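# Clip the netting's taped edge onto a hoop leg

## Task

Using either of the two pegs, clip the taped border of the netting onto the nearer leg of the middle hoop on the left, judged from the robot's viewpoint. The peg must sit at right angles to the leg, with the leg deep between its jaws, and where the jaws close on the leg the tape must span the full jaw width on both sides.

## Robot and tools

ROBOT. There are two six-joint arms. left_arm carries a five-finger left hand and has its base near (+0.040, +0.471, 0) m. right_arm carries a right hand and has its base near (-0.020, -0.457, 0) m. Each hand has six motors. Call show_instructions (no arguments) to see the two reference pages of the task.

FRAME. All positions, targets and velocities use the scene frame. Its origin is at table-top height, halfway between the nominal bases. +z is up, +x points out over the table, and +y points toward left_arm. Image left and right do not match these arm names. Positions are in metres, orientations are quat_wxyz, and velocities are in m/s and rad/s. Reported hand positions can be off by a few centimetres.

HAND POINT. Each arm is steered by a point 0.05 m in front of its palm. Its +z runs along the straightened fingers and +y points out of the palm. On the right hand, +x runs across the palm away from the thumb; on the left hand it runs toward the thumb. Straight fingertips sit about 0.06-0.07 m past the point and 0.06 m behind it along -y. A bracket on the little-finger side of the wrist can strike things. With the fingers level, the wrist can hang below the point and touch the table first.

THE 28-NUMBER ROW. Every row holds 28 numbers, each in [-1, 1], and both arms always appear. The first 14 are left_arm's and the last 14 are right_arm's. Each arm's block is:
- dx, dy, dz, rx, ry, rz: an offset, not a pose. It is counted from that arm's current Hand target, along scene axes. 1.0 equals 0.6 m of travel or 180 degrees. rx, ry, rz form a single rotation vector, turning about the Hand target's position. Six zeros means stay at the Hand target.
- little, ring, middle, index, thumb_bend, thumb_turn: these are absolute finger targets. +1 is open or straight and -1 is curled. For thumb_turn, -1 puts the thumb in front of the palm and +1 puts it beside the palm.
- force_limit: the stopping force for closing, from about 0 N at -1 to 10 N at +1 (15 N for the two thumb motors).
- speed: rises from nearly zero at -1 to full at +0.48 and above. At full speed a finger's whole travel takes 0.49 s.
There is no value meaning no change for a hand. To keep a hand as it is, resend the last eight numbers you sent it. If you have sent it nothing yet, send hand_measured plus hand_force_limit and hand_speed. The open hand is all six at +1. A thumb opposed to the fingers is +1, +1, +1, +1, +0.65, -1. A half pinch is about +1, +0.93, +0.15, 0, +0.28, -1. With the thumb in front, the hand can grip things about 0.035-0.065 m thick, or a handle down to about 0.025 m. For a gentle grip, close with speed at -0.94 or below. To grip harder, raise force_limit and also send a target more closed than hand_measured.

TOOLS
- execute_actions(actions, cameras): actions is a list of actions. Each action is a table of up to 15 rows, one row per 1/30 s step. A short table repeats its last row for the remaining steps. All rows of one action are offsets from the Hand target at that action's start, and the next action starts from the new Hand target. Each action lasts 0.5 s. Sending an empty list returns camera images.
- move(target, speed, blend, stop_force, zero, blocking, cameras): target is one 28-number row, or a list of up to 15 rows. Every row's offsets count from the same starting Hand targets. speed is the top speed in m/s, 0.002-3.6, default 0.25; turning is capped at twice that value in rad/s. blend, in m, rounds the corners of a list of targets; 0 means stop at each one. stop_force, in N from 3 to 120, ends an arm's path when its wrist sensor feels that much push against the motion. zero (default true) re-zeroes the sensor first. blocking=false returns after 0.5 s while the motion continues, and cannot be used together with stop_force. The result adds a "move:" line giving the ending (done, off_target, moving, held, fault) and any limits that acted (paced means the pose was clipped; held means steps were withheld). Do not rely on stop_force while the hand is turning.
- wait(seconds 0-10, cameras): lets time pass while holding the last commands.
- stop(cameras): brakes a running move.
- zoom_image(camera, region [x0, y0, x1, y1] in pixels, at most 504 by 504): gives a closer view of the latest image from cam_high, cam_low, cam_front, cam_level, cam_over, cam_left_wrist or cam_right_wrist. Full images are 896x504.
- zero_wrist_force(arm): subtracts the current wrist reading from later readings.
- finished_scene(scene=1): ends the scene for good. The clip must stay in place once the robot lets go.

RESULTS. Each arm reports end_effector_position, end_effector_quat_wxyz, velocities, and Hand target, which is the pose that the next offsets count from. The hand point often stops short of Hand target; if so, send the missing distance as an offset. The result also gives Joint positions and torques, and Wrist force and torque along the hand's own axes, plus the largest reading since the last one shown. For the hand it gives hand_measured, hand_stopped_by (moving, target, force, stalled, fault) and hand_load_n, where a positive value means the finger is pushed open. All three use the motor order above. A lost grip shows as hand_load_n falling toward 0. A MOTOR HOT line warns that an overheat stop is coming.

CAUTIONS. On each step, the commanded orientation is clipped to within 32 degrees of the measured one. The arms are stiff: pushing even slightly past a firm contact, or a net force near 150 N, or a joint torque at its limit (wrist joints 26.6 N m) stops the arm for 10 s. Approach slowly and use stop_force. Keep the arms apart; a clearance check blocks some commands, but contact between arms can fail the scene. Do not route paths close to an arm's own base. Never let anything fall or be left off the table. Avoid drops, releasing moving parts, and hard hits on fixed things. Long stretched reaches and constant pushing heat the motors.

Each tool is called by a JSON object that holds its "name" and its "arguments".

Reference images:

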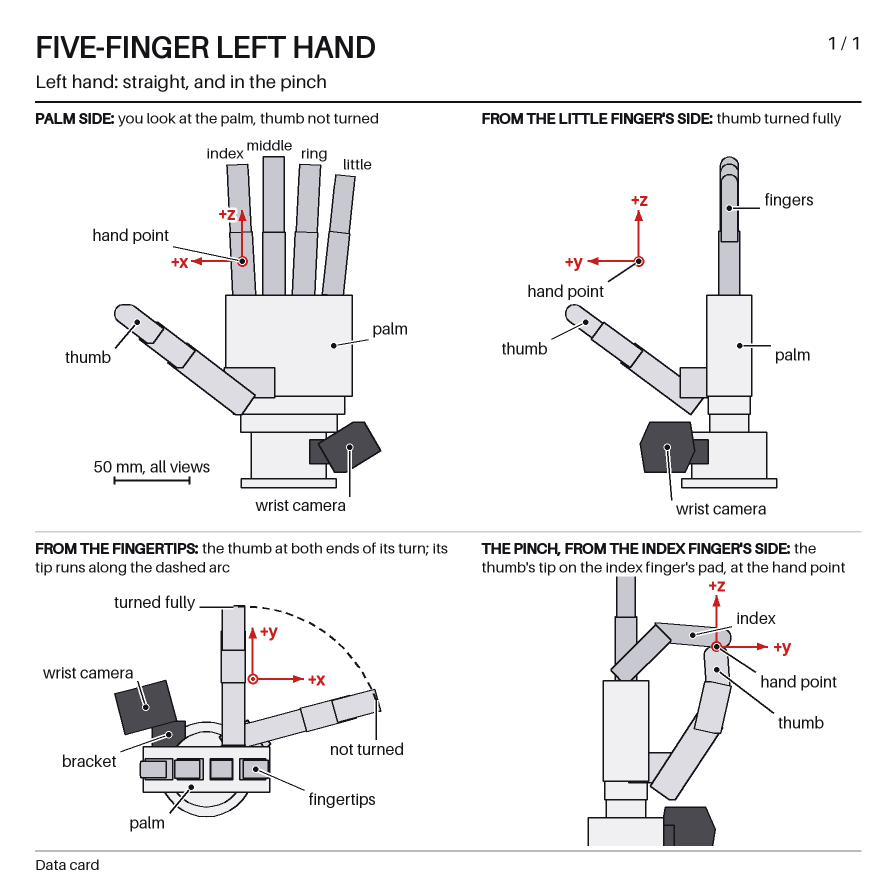

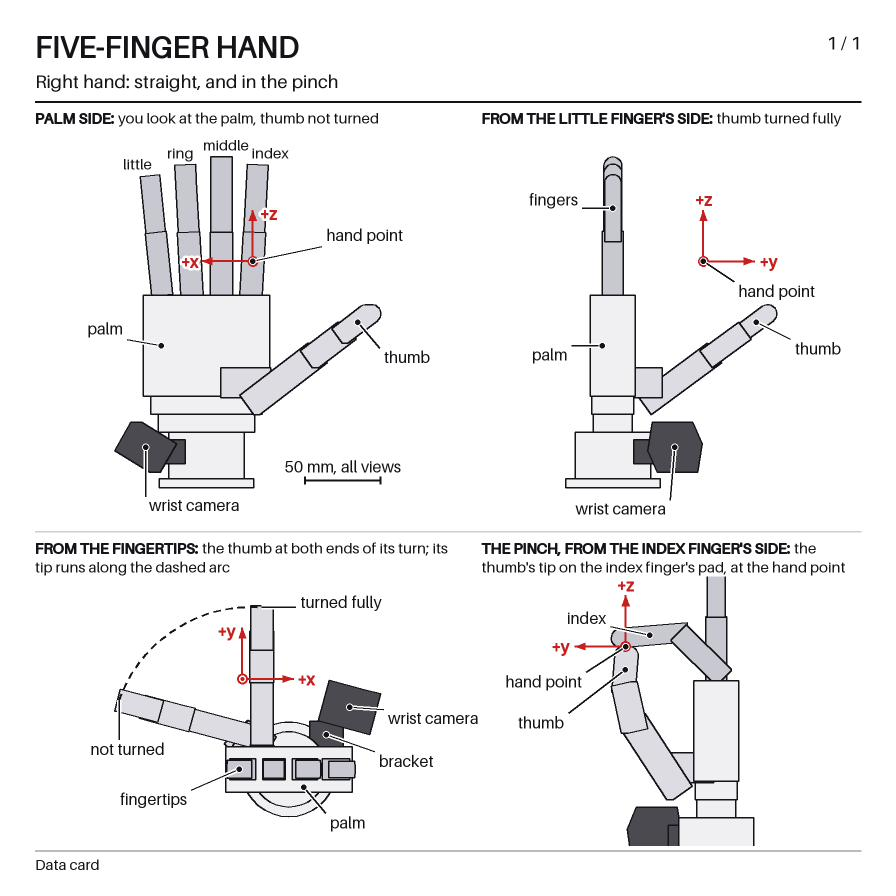

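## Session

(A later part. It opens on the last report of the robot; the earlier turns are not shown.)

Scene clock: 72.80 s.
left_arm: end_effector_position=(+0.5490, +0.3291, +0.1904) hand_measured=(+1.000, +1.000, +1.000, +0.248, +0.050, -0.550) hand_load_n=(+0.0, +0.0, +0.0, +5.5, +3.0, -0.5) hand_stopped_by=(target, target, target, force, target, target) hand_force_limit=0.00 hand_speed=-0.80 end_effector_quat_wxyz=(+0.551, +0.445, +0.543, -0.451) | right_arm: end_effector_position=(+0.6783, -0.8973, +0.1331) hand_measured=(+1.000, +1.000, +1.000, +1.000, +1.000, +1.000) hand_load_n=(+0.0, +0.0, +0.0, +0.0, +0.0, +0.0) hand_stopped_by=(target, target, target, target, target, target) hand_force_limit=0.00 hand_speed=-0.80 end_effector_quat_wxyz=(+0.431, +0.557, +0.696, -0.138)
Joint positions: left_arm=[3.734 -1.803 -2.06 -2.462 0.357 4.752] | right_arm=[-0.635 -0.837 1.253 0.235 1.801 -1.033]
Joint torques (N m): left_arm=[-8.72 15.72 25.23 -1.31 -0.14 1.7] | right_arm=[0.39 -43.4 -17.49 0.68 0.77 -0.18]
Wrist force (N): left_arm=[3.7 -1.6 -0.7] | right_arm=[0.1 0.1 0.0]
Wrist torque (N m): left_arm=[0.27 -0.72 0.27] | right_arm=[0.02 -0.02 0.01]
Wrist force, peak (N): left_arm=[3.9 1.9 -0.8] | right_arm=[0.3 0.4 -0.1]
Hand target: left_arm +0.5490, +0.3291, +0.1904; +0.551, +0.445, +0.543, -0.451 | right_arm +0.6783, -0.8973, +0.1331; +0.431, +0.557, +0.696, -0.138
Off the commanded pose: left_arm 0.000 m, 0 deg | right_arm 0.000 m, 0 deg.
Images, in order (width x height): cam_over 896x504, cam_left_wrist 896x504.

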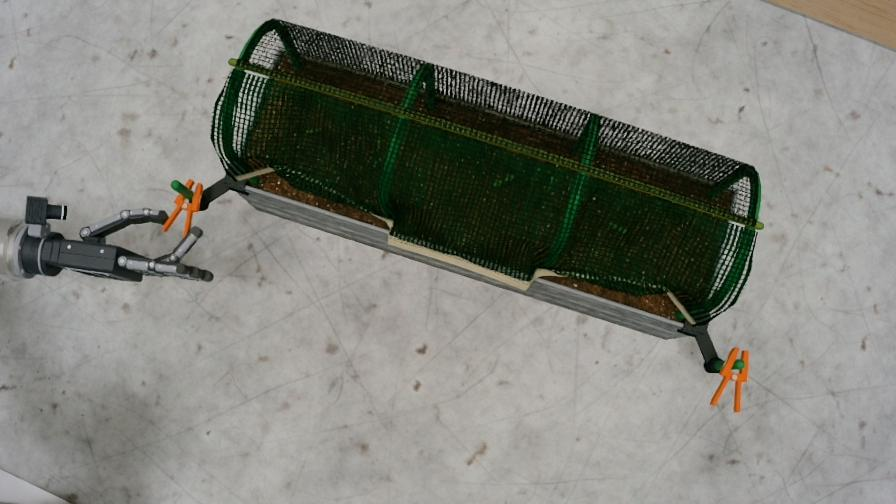

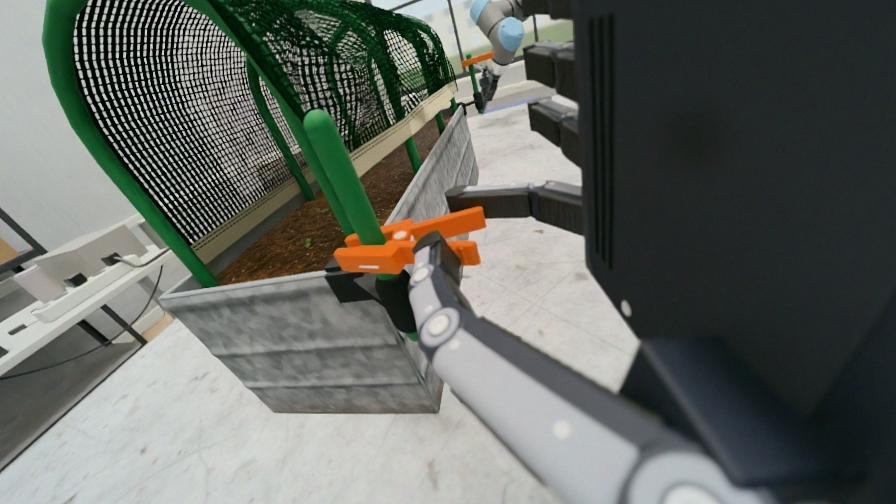

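{"name": "execute_actions", "arguments": {"actions": [[[0,0,0,0,0,0,1,1,1,0.05,0.05,-0.55,0.6,-0.8,0,0,0,0,0,0,1,1,1,1,1,1,0.0,-0.8]]], "cameras": ["cam_over","cam_left_wrist"]}}

{"name": "zoom_image", "arguments": {"camera": "cam_over", "region": [100, 150, 240, 310]}}

{"name": "zoom_image", "arguments": {"camera": "cam_left_wrist", "region": [320, 150, 600, 340]}}

Scene clock: 73.80 s.
left_arm: end_effector_position=(+0.5490, +0.3291, +0.1904) hand_measured=(+1.000, +1.000, +1.000, +0.214, +0.052, -0.550) hand_load_n=(+0.0, +0.0, +0.0, +10.5, +9.0, -1.5) hand_stopped_by=(target, target, target, force, target, target) hand_force_limit=0.60 hand_speed=-0.80 end_effector_quat_wxyz=(+0.551, +0.445, +0.543, -0.451) | right_arm: end_effector_position=(+0.6783, -0.8973, +0.1331) hand_measured=(+1.000, +1.000, +1.000, +1.000, +1.000, +1.000) hand_load_n=(+0.0, +0.0, +0.0, +0.0, +0.0, +0.0) hand_stopped_by=(target, target, target, target, target, target) hand_force_limit=0.00 hand_speed=-0.80 end_effector_quat_wxyz=(+0.431, +0.557, +0.696, -0.138)
Joint positions: left_arm=[3.734 -1.803 -2.06 -2.462 0.357 4.752] | right_arm=[-0.635 -0.837 1.253 0.235 1.801 -1.033]
Joint torques (N m): left_arm=[-6.15 17.58 26.05 -0.71 0.15 1.7] | right_arm=[0.09 -43.43 -17.07 0.74 0.72 -0.19]
Wrist force (N): left_arm=[3.7 0.6 0.5] | right_arm=[0.2 0.3 0.1]
Wrist torque (N m): left_arm=[0.31 -0.72 0.27] | right_arm=[0.05 -0.03 0.02]
Wrist force, peak (N): left_arm=[3.7 -1.5 -0.9] | right_arm=[0.3 0.3 -0.1]
Hand target: left_arm +0.5490, +0.3291, +0.1904; +0.551, +0.445, +0.543, -0.451 | right_arm +0.6783, -0.8973, +0.1331; +0.431, +0.557, +0.696, -0.138
Off the commanded pose: left_arm 0.000 m, 0 deg | right_arm 0.000 m, 0 deg.
Images, in order (width x height): cam_over 896x504, cam_left_wrist 896x504.

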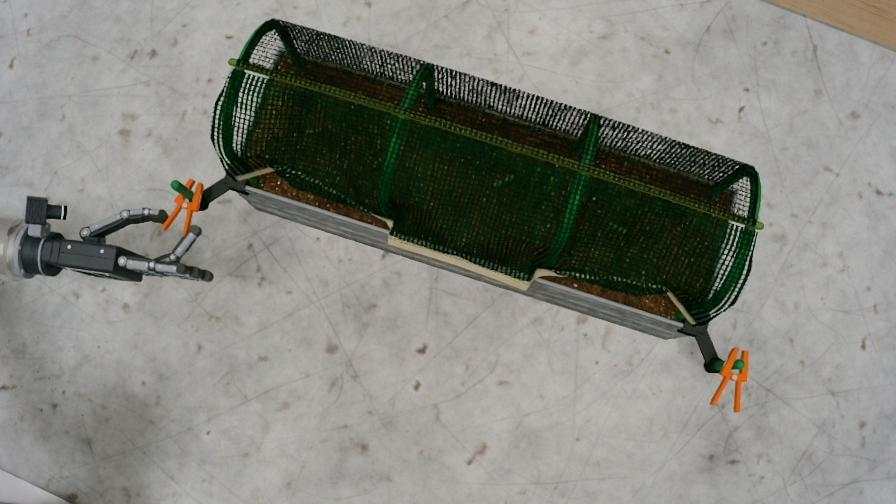

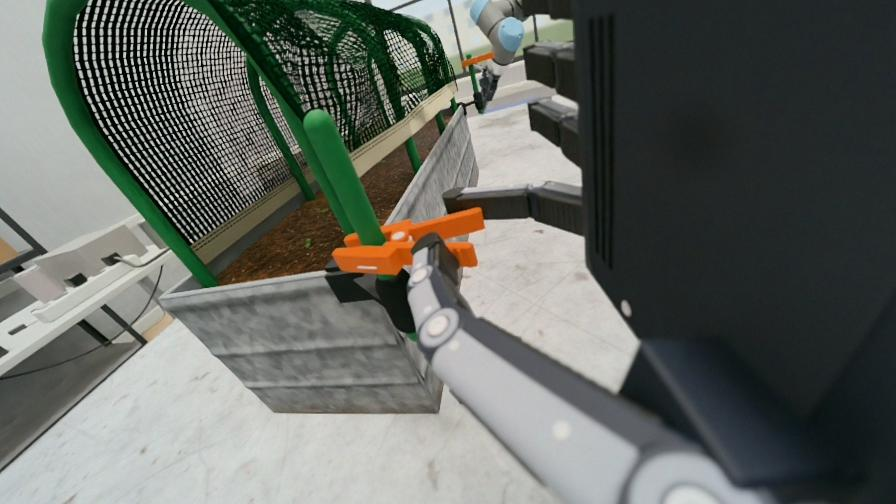

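Scaled by 3.150 from the camera's 896x504 image, which has a finer 1280x720 frame.

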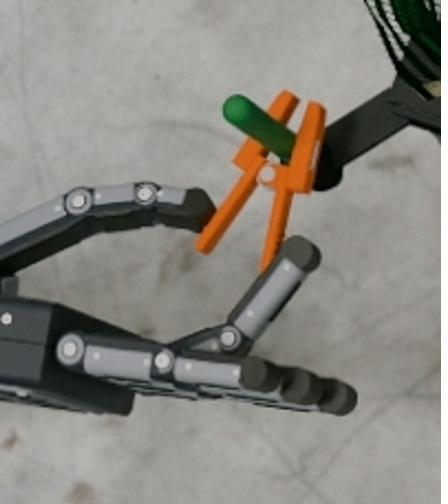

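Scaled by 1.800 from the camera's 896x504 image, which has a finer 1280x720 frame.

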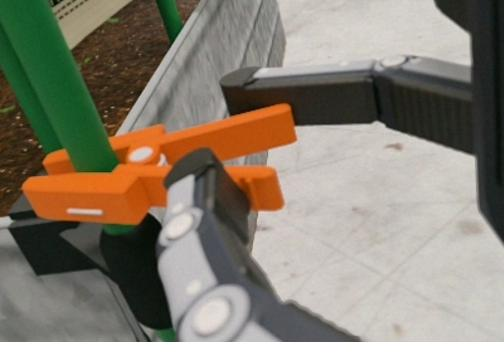

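{"name": "execute_actions", "arguments": {"actions": [[[0,0,0,0,0,0,1,1,1,-0.1,0.05,-0.55,1.0,-0.8,0,0,0,0,0,0,1,1,1,1,1,1,0.0,-0.8]]], "cameras": ["cam_over","cam_left_wrist"]}}

{"name": "zoom_image", "arguments": {"camera": "cam_over", "region": [100, 150, 240, 310]}}

{"name": "zoom_image", "arguments": {"camera": "cam_left_wrist", "region": [320, 150, 600, 340]}}

Scene clock: 75.00 s.
left_arm: end_effector_position=(+0.5490, +0.3291, +0.1904) hand_measured=(+1.000, +1.000, +1.000, +0.214, +0.052, -0.550) hand_load_n=(+0.0, +0.0, +0.0, +10.5, +9.0, -1.5) hand_stopped_by=(target, target, target, force, target, target) hand_force_limit=1.00 hand_speed=-0.80 end_effector_quat_wxyz=(+0.551, +0.445, +0.543, -0.451) | right_arm: end_effector_position=(+0.6783, -0.8973, +0.1331) hand_measured=(+1.000, +1.000, +1.000, +1.000, +1.000, +1.000) hand_load_n=(+0.0, +0.0, +0.5, +0.0, +0.0, +0.0) hand_stopped_by=(target, target, target, target, target, target) hand_force_limit=0.00 hand_speed=-0.80 end_effector_quat_wxyz=(+0.431, +0.557, +0.696, -0.138)
Joint positions: left_arm=[3.734 -1.803 -2.06 -2.462 0.357 4.752] | right_arm=[-0.635 -0.837 1.253 0.235 1.801 -1.033]
Joint torques (N m): left_arm=[-3.24 16.47 25.27 -0.22 0.69 1.66] | right_arm=[0.38 -43.72 -17.4 0.72 0.81 -0.23]
Wrist force (N): left_arm=[3.5 0.5 0.6] | right_arm=[0.0 -0.1 0.0]
Wrist torque (N m): left_arm=[0.29 -0.69 0.26] | right_arm=[0.00 0.01 0.00]
Wrist force, peak (N): left_arm=[3.9 0.7 0.7] | right_arm=[0.5 0.4 -0.2]
Hand target: left_arm +0.5490, +0.3291, +0.1904; +0.551, +0.445, +0.543, -0.451 | right_arm +0.6783, -0.8973, +0.1331; +0.431, +0.557, +0.696, -0.138
Off the commanded pose: left_arm 0.000 m, 0 deg | right_arm 0.000 m, 0 deg.
Images, in order (width x height): cam_over 896x504, cam_left_wrist 896x504.

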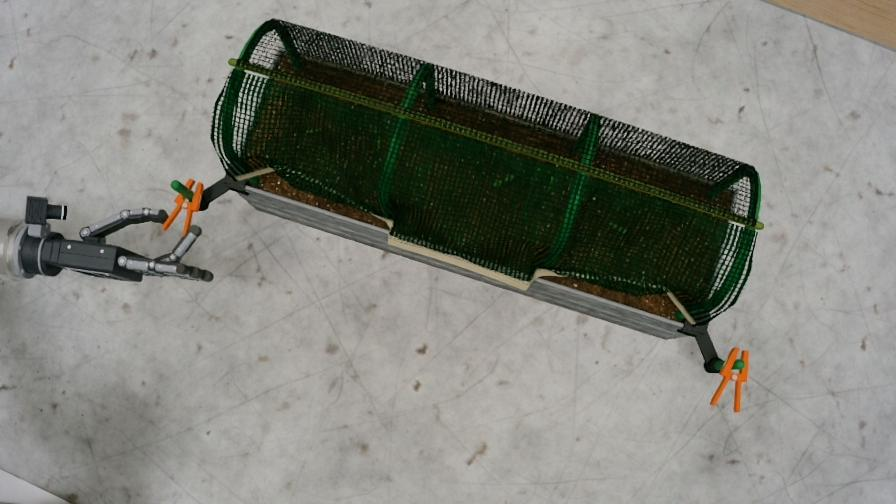

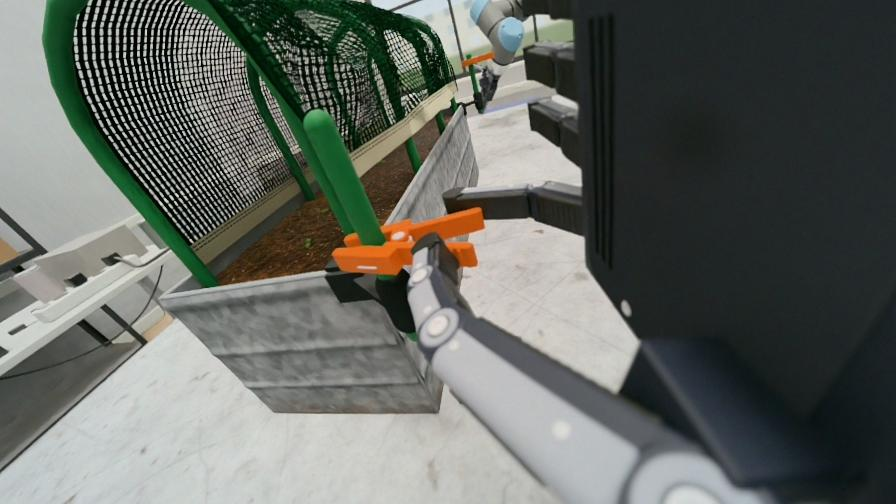

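Scaled by 3.150 from the camera's 896x504 image, which has a finer 1280x720 frame.

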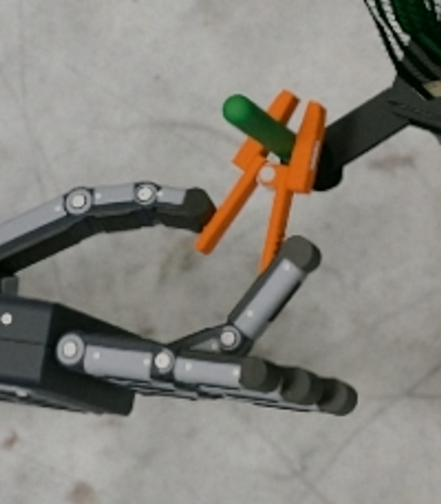

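Scaled by 1.800 from the camera's 896x504 image, which has a finer 1280x720 frame.

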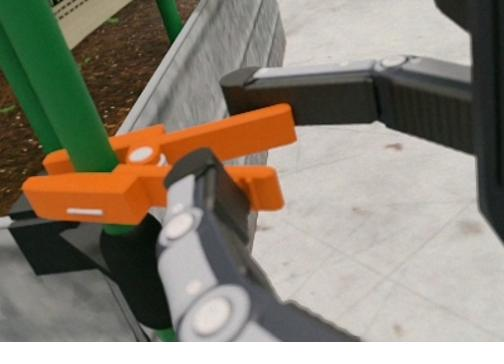

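{"name": "execute_actions", "arguments": {"actions": [[[0,0,0,0,0,0,1,1,1,0.45,0.05,-0.55,0.6,-0.7,0,0,0,0,0,0,1,1,1,1,1,1,0.0,-0.8]]]}}

{"name": "move", "arguments": {"target": [-0.0142,0.0055,0,0,0,0,1,1,1,0.45,0.05,-0.55,0.6,-0.7,0,0,0,0,0,0,1,1,1,1,1,1,0.0,-0.8], "speed": 0.04, "cameras": ["cam_over","cam_left_wrist","cam_level"]}}

{"name": "zoom_image", "arguments": {"camera": "cam_over", "region": [100, 150, 240, 310]}}

{"name": "zoom_image", "arguments": {"camera": "cam_left_wrist", "region": [320, 150, 600, 340]}}

Scene clock: 76.27 s.
left_arm: end_effector_position=(+0.5490, +0.3291, +0.1904) hand_measured=(+1.000, +1.000, +1.000, +0.450, +0.050, -0.550) hand_load_n=(+0.0, +0.0, +0.0, +0.0, +0.5, +0.0) hand_stopped_by=(target, target, target, target, target, target) hand_force_limit=0.60 hand_speed=-0.70 end_effector_quat_wxyz=(+0.551, +0.445, +0.543, -0.451) | right_arm: end_effector_position=(+0.6783, -0.8973, +0.1331) hand_measured=(+1.000, +1.000, +1.000, +1.000, +1.000, +1.000) hand_load_n=(+0.0, +0.0, +0.0, +0.0, +0.0, +0.0) hand_stopped_by=(target, target, target, target, target, target) hand_force_limit=0.00 hand_speed=-0.80 end_effector_quat_wxyz=(+0.431, +0.557, +0.696, -0.138)
Joint positions: left_arm=[3.734 -1.803 -2.06 -2.462 0.357 4.752] | right_arm=[-0.635 -0.837 1.253 0.235 1.801 -1.033]
Joint torques (N m): left_arm=[-0.24 17.38 22.81 0.43 1.46 1.56] | right_arm=[0.19 -43.38 -17.46 0.75 0.88 -0.29]
Wrist force (N): left_arm=[3.7 2.0 -1.3] | right_arm=[0.2 0.3 0.0]
Wrist torque (N m): left_arm=[0.27 -0.72 0.27] | right_arm=[0.05 -0.04 0.02]
Wrist force, peak (N): left_arm=[3.7 5.9 -0.6] | right_arm=[0.3 0.3 -0.2]
Hand target: left_arm +0.5490, +0.3291, +0.1904; +0.551, +0.445, +0.543, -0.451 | right_arm +0.6783, -0.8973, +0.1331; +0.431, +0.557, +0.696, -0.138
Off the commanded pose: left_arm 0.000 m, 0 deg | right_arm 0.000 m, 0 deg.

Scene clock: 77.13 s.
left_arm: end_effector_position=(+0.5406, +0.3323, +0.1904) hand_measured=(+1.000, +1.000, +1.000, +0.450, +0.050, -0.550) hand_load_n=(+0.0, +0.0, +0.0, +0.0, +0.0, +0.0) hand_stopped_by=(target, target, target, target, target, target) hand_force_limit=0.60 hand_speed=-0.70 end_effector_quat_wxyz=(+0.551, +0.445, +0.543, -0.451) | right_arm: end_effector_position=(+0.6783, -0.8973, +0.1331) hand_measured=(+1.000, +1.000, +1.000, +1.000, +1.000, +1.000) hand_load_n=(+0.0, +0.0, +0.0, +0.0, +0.0, +0.0) hand_stopped_by=(target, target, target, target, target, target) hand_force_limit=0.00 hand_speed=-0.80 end_effector_quat_wxyz=(+0.431, +0.557, +0.696, -0.138)
Joint positions: left_arm=[3.753 -1.786 -2.082 -2.455 0.376 4.75] | right_arm=[-0.635 -0.837 1.253 0.235 1.801 -1.033]
Joint torques (N m): left_arm=[9.29 32.26 2.95 1.08 1.85 -1.66] | right_arm=[0.86 -44.16 -17.21 0.71 0.95 -0.24]
Wrist force (N): left_arm=[3.6 1.8 -0.9] | right_arm=[0.4 0.3 0.0]
Wrist torque (N m): left_arm=[0.29 -0.71 0.47] | right_arm=[0.04 -0.07 0.02]
Wrist force, peak (N): left_arm=[3.8 2.4 -0.9] | right_arm=[0.4 0.3 0.1]
Hand target: left_arm +0.5405, +0.3324, +0.1904; +0.551, +0.445, +0.543, -0.451 | right_arm +0.6783, -0.8973, +0.1331; +0.431, +0.557, +0.696, -0.138
Off the commanded pose: left_arm 0.000 m, 0 deg | right_arm 0.000 m, 0 deg.
move: done
Images, in order (width x height): cam_level 896x504, cam_over 896x504, cam_left_wrist 896x504.

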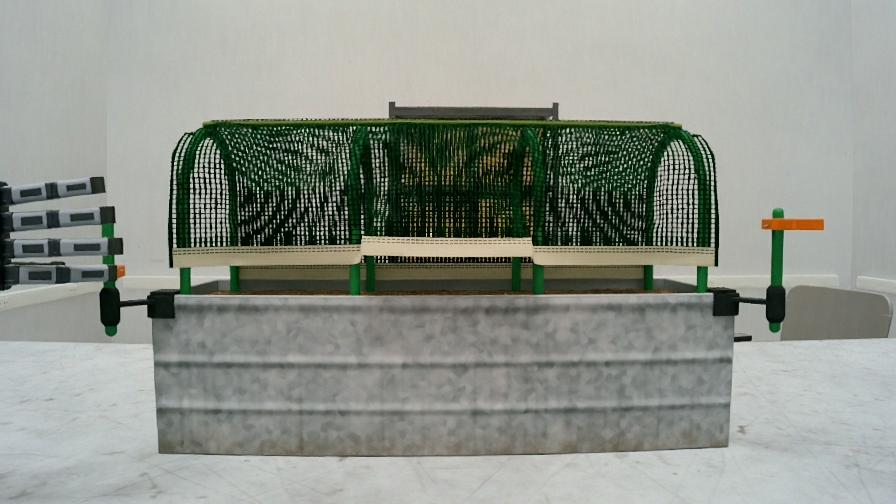

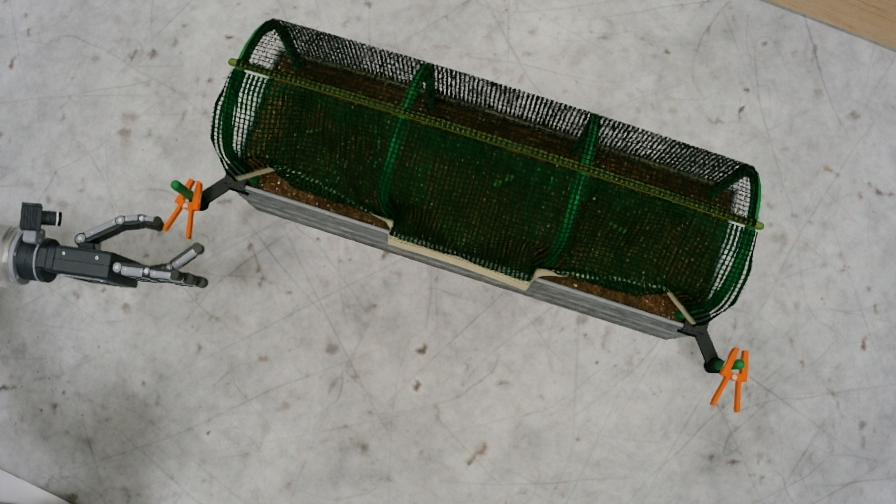

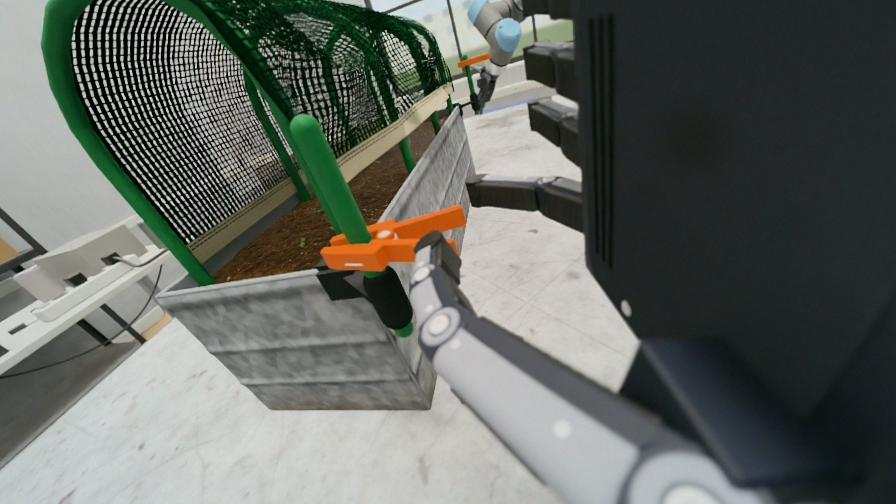

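Scaled by 3.150 from the camera's 896x504 image, which has a finer 1280x720 frame.

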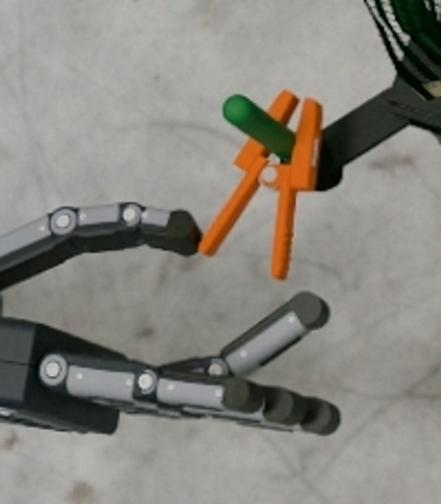

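Scaled by 1.800 from the camera's 896x504 image, which has a finer 1280x720 frame.

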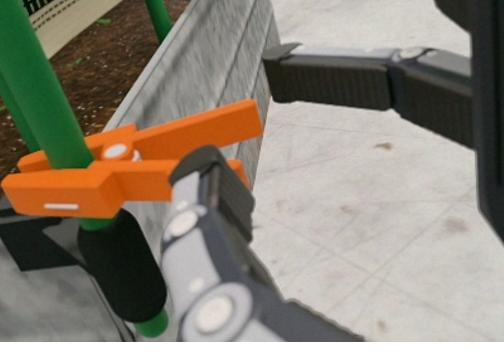

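{"name": "move", "arguments": {"target": [0.005,0,0,0,0,0,1,1,1,0.45,0.05,-0.55,0.6,-0.7,0,0,0,0,0,0,1,1,1,1,1,1,0.0,-0.8], "speed": 0.04}}

{"name": "execute_actions", "arguments": {"actions": [[[0,0,0,0,0,0,1,1,1,0.05,0.05,-0.55,0.5,-0.75,0,0,0,0,0,0,1,1,1,1,1,1,0.0,-0.8]]], "cameras": ["cam_over","cam_left_wrist"]}}

{"name": "zoom_image", "arguments": {"camera": "cam_over", "region": [100, 150, 240, 310]}}

{"name": "zoom_image", "arguments": {"camera": "cam_left_wrist", "region": [320, 150, 600, 340]}}

Scene clock: 78.23 s.
left_arm: end_effector_position=(+0.5434, +0.3324, +0.1904) hand_measured=(+1.000, +1.000, +1.000, +0.450, +0.050, -0.550) hand_load_n=(+0.0, +0.0, +0.0, +0.0, +0.5, +0.0) hand_stopped_by=(target, target, target, target, target, target) hand_force_limit=0.60 hand_speed=-0.70 end_effector_quat_wxyz=(+0.551, +0.445, +0.543, -0.451) | right_arm: end_effector_position=(+0.6783, -0.8973, +0.1331) hand_measured=(+1.000, +1.000, +1.000, +1.000, +1.000, +1.000) hand_load_n=(+0.0, +0.0, +0.0, +0.0, +0.0, +0.0) hand_stopped_by=(target, target, target, target, target, target) hand_force_limit=0.00 hand_speed=-0.80 end_effector_quat_wxyz=(+0.431, +0.557, +0.696, -0.138)
Joint positions: left_arm=[3.749 -1.792 -2.074 -2.457 0.372 4.75] | right_arm=[-0.635 -0.837 1.253 0.235 1.801 -1.033]
Joint torques (N m): left_arm=[-11.25 14.86 28.36 -2.36 -1.67 1.76] | right_arm=[0.39 -43.51 -17.43 0.76 0.82 -0.25]
Wrist force (N): left_arm=[3.7 1.8 -0.7] | right_arm=[-0.1 -0.1 -0.1]
Wrist torque (N m): left_arm=[0.29 -0.71 0.40] | right_arm=[-0.01 0.02 -0.01]
Wrist force, peak (N): left_arm=[3.8 1.9 -1.0] | right_arm=[0.3 0.3 0.3]
Hand target: left_arm +0.5435, +0.3324, +0.1904; +0.551, +0.445, +0.543, -0.451 | right_arm +0.6783, -0.8973, +0.1331; +0.431, +0.557, +0.696, -0.138
Off the commanded pose: left_arm 0.000 m, 0 deg | right_arm 0.000 m, 0 deg.
move: done

Scene clock: 78.93 s.
left_arm: end_effector_position=(+0.5435, +0.3324, +0.1904) hand_measured=(+1.000, +1.000, +1.000, +0.246, +0.052, -0.550) hand_load_n=(+0.0, +0.0, +0.0, +8.5, +5.5, -0.5) hand_stopped_by=(target, target, target, force, target, target) hand_force_limit=0.50 hand_speed=-0.75 end_effector_quat_wxyz=(+0.551, +0.445, +0.543, -0.451) | right_arm: end_effector_position=(+0.6783, -0.8973, +0.1331) hand_measured=(+1.000, +1.000, +1.000, +1.000, +1.000, +1.000) hand_load_n=(+0.0, +0.0, +0.0, +0.0, +0.0, +0.0) hand_stopped_by=(target, target, target, target, target, target) hand_force_limit=0.00 hand_speed=-0.80 end_effector_quat_wxyz=(+0.431, +0.557, +0.696, -0.138)
Joint positions: left_arm=[3.749 -1.792 -2.074 -2.457 0.372 4.75] | right_arm=[-0.635 -0.837 1.253 0.235 1.801 -1.033]
Joint torques (N m): left_arm=[-8.56 15.73 27.24 -1.39 -1.83 1.87] | right_arm=[0.38 -43.68 -17.19 0.8 0.78 -0.22]
Wrist force (N): left_arm=[3.7 1.2 0.7] | right_arm=[-0.2 0.5 -0.4]
Wrist torque (N m): left_arm=[0.34 -0.72 0.40] | right_arm=[0.10 0.04 0.00]
Wrist force, peak (N): left_arm=[3.7 1.8 -1.1] | right_arm=[-0.2 0.5 -0.4]
Hand target: left_arm +0.5435, +0.3324, +0.1904; +0.551, +0.445, +0.543, -0.451 | right_arm +0.6783, -0.8973, +0.1331; +0.431, +0.557, +0.696, -0.138
Off the commanded pose: left_arm 0.000 m, 0 deg | right_arm 0.000 m, 0 deg.
Images, in order (width x height): cam_over 896x504, cam_left_wrist 896x504.

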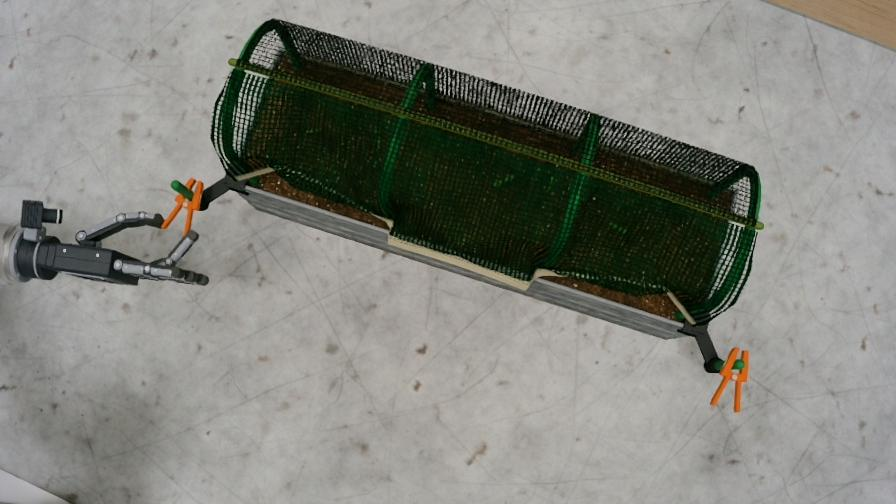

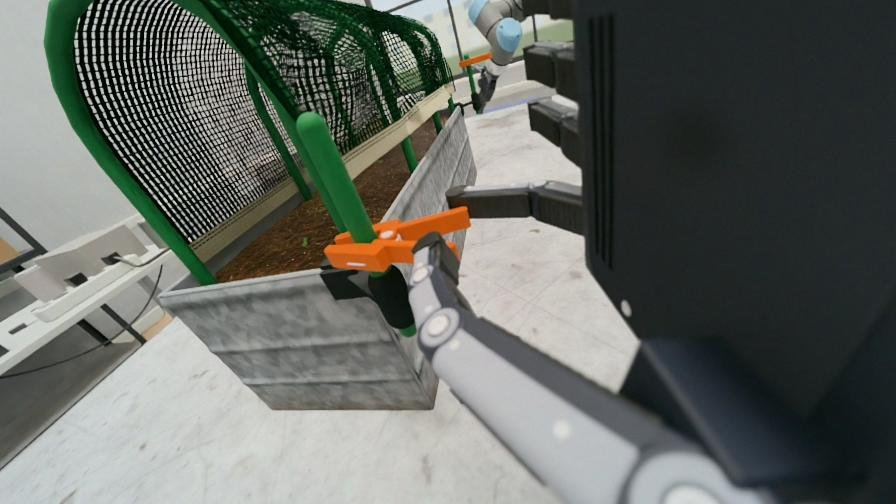

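Scaled by 3.150 from the camera's 896x504 image, which has a finer 1280x720 frame.

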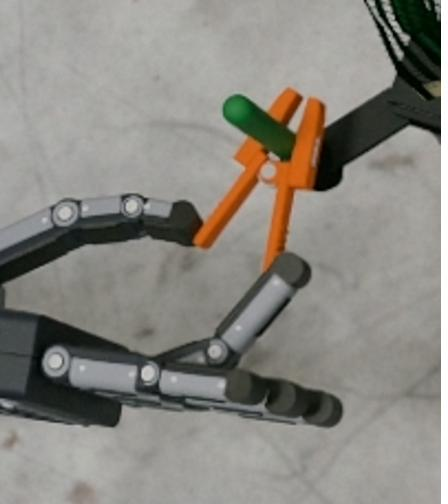

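Scaled by 1.800 from the camera's 896x504 image, which has a finer 1280x720 frame.

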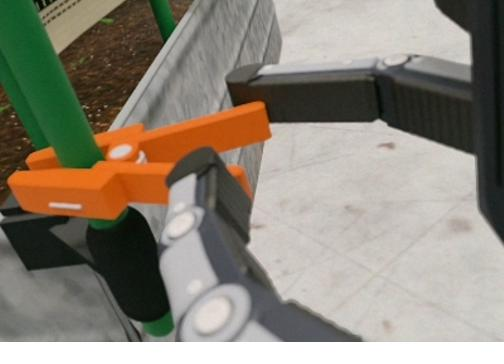

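{"name": "execute_actions", "arguments": {"actions": [[[0,0,0,0,0,0,1,1,1,-0.1,0.05,-0.55,1.0,-0.8,0,0,0,0,0,0,1,1,1,1,1,1,0.0,-0.8]]], "cameras": ["cam_over","cam_left_wrist"]}}

{"name": "zoom_image", "arguments": {"camera": "cam_over", "region": [100, 150, 240, 310]}}

{"name": "zoom_image", "arguments": {"camera": "cam_left_wrist", "region": [320, 150, 600, 340]}}

Scene clock: 79.83 s.
left_arm: end_effector_position=(+0.5435, +0.3324, +0.1904) hand_measured=(+1.000, +1.000, +1.000, +0.232, +0.052, -0.550) hand_load_n=(+0.0, +0.0, +0.0, +11.5, +8.0, -1.0) hand_stopped_by=(target, target, target, force, target, target) hand_force_limit=1.00 hand_speed=-0.80 end_effector_quat_wxyz=(+0.551, +0.445, +0.543, -0.451) | right_arm: end_effector_position=(+0.6783, -0.8973, +0.1331) hand_measured=(+1.000, +1.000, +1.000, +1.000, +1.000, +1.000) hand_load_n=(+0.0, +0.0, +0.0, +0.0, +0.0, +0.0) hand_stopped_by=(target, target, target, target, target, target) hand_force_limit=0.00 hand_speed=-0.80 end_effector_quat_wxyz=(+0.431, +0.557, +0.696, -0.138)
Joint positions: left_arm=[3.749 -1.792 -2.074 -2.457 0.372 4.75] | right_arm=[-0.635 -0.837 1.253 0.235 1.801 -1.033]
Joint torques (N m): left_arm=[-5.41 16.05 27.65 0.47 -1.75 1.79] | right_arm=[-0.01 -43.45 -17.38 0.82 0.73 -0.25]
Wrist force (N): left_arm=[3.7 1.2 1.5] | right_arm=[0.0 0.2 0.1]
Wrist torque (N m): left_arm=[0.39 -0.72 0.39] | right_arm=[0.03 -0.01 0.01]
Wrist force, peak (N): left_arm=[4.0 1.2 1.4] | right_arm=[0.5 0.1 0.0]
Hand target: left_arm +0.5435, +0.3324, +0.1904; +0.551, +0.445, +0.543, -0.451 | right_arm +0.6783, -0.8973, +0.1331; +0.431, +0.557, +0.696, -0.138
Off the commanded pose: left_arm 0.000 m, 0 deg | right_arm 0.000 m, 0 deg.
Images, in order (width x height): cam_over 896x504, cam_left_wrist 896x504.

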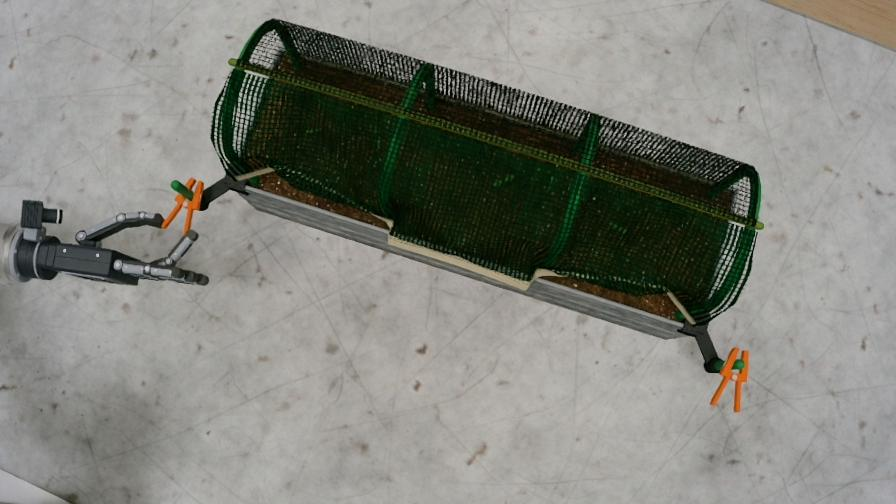

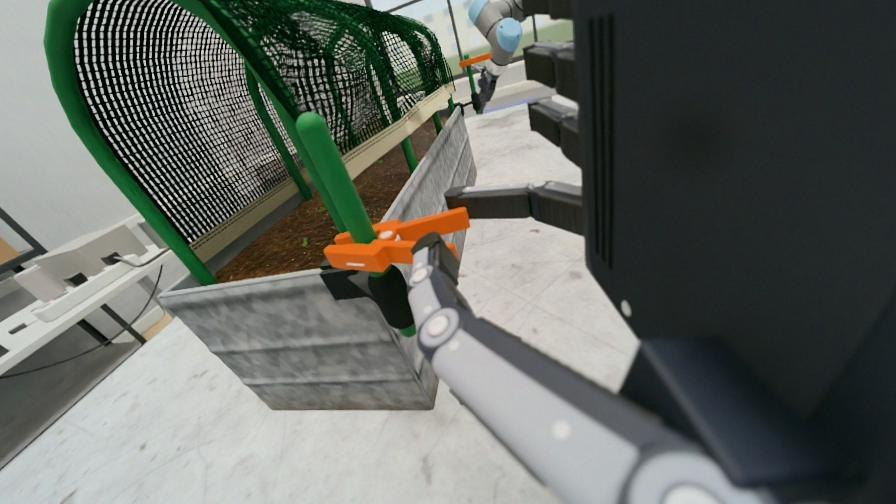

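Scaled by 3.150 from the camera's 896x504 image, which has a finer 1280x720 frame.

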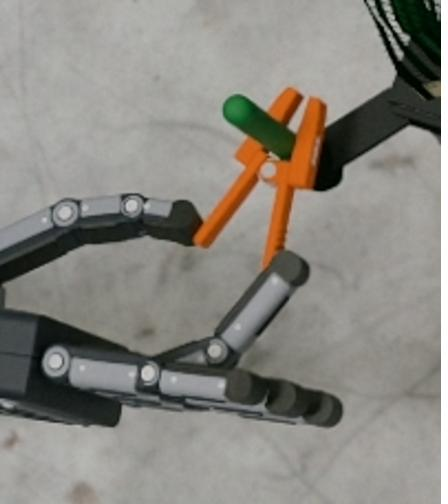

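Scaled by 1.800 from the camera's 896x504 image, which has a finer 1280x720 frame.

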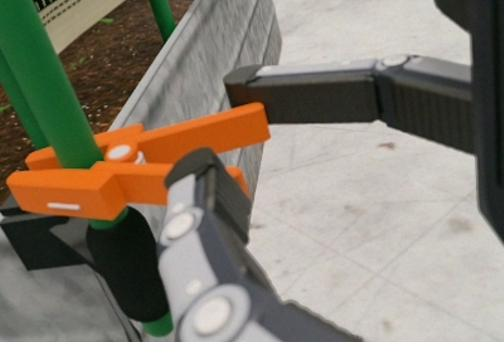

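{"name": "execute_actions", "arguments": {"actions": [[[0,0,0,0,0,0,1,1,1,-0.1,-0.05,-0.55,1.0,-0.8,0,0,0,0,0,0,1,1,1,1,1,1,0.0,-0.8]]], "cameras": ["cam_over","cam_left_wrist"]}}

{"name": "zoom_image", "arguments": {"camera": "cam_over", "region": [100, 150, 240, 310]}}

{"name": "zoom_image", "arguments": {"camera": "cam_left_wrist", "region": [320, 150, 600, 340]}}

Scene clock: 80.83 s.
left_arm: end_effector_position=(+0.5435, +0.3324, +0.1904) hand_measured=(+1.000, +1.000, +1.000, +0.232, -0.044, -0.550) hand_load_n=(+0.0, +0.0, +0.0, +13.5, +7.0, +0.0) hand_stopped_by=(target, target, target, force, target, target) hand_force_limit=1.00 hand_speed=-0.80 end_effector_quat_wxyz=(+0.551, +0.445, +0.543, -0.451) | right_arm: end_effector_position=(+0.6783, -0.8973, +0.1331) hand_measured=(+1.000, +1.000, +1.000, +1.000, +1.000, +1.000) hand_load_n=(+0.0, +0.0, +0.0, +0.0, +0.0, +0.0) hand_stopped_by=(target, target, target, target, target, target) hand_force_limit=0.00 hand_speed=-0.80 end_effector_quat_wxyz=(+0.431, +0.557, +0.696, -0.138)
Joint positions: left_arm=[3.749 -1.792 -2.074 -2.457 0.372 4.75] | right_arm=[-0.635 -0.837 1.253 0.235 1.801 -1.033]
Joint torques (N m): left_arm=[-0.74 15.52 26.11 0.86 -0.66 1.6] | right_arm=[0.12 -42.89 -17.54 0.74 0.71 -0.26]
Wrist force (N): left_arm=[3.7 2.1 0.4] | right_arm=[-0.1 0.1 -0.3]
Wrist torque (N m): left_arm=[0.32 -0.72 0.37] | right_arm=[0.03 0.02 0.00]
Wrist force, peak (N): left_arm=[4.1 2.5 1.0] | right_arm=[0.2 0.3 0.4]
Hand target: left_arm +0.5435, +0.3324, +0.1904; +0.551, +0.445, +0.543, -0.451 | right_arm +0.6783, -0.8973, +0.1331; +0.431, +0.557, +0.696, -0.138
Off the commanded pose: left_arm 0.000 m, 0 deg | right_arm 0.000 m, 0 deg.
Images, in order (width x height): cam_over 896x504, cam_left_wrist 896x504.

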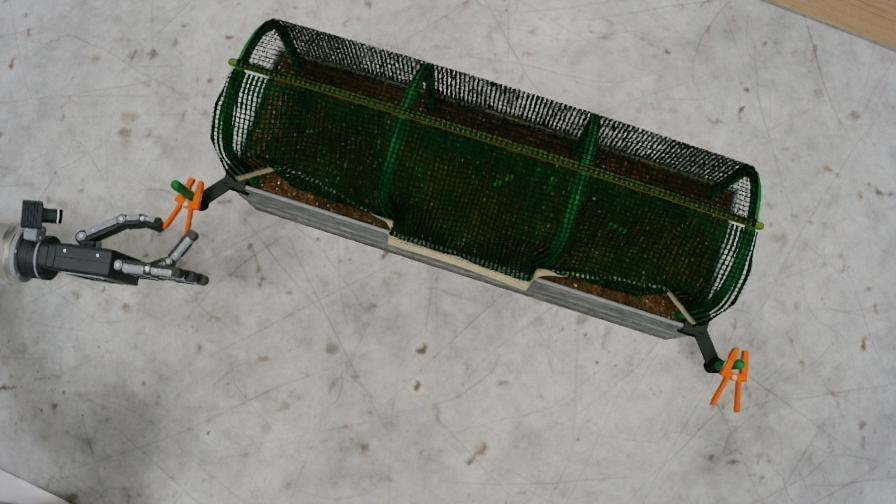

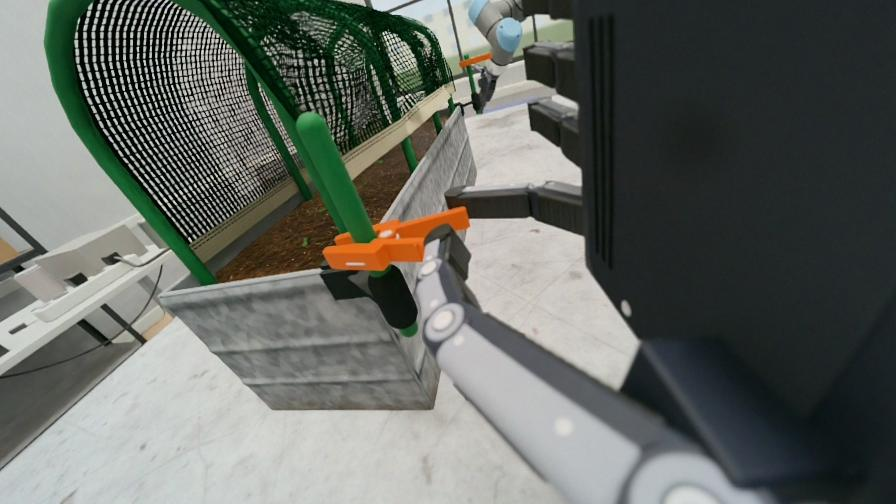

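Scaled by 3.150 from the camera's 896x504 image, which has a finer 1280x720 frame.

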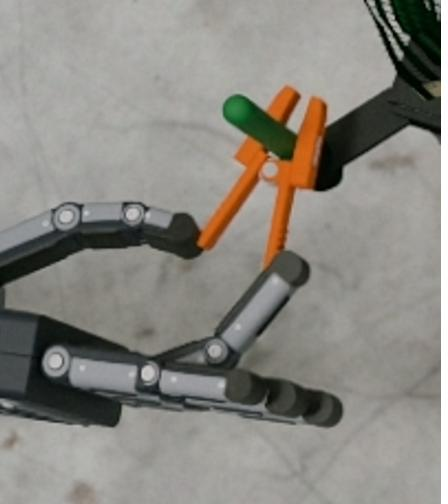

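Scaled by 1.800 from the camera's 896x504 image, which has a finer 1280x720 frame.

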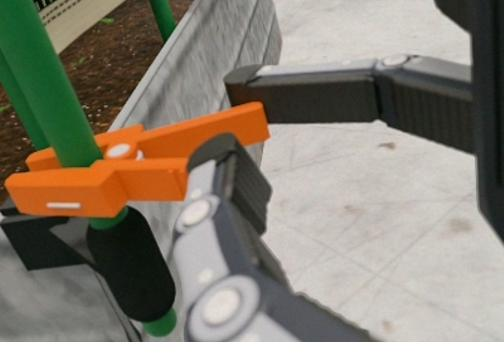

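{"name": "zoom_image", "arguments": {"camera": "cam_over", "region": [150, 165, 220, 245]}}

Scaled by 6.300 from the camera's 896x504 image, which has a finer 1280x720 frame.

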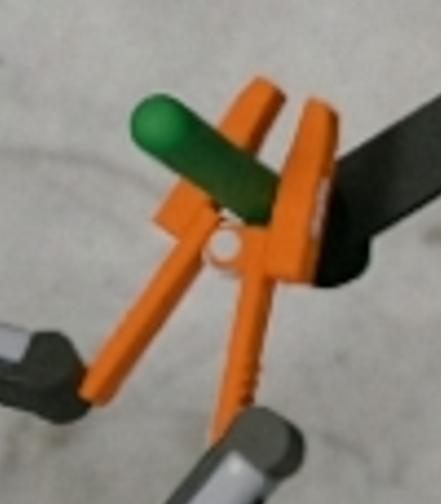

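{"name": "zoom_image", "arguments": {"camera": "cam_over", "region": [695, 335, 765, 415]}}

Scaled by 6.300 from the camera's 896x504 image, which has a finer 1280x720 frame.

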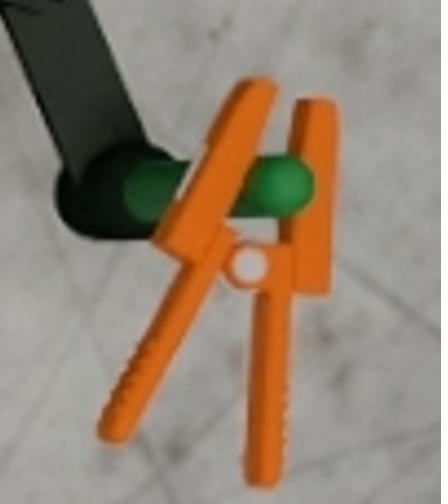

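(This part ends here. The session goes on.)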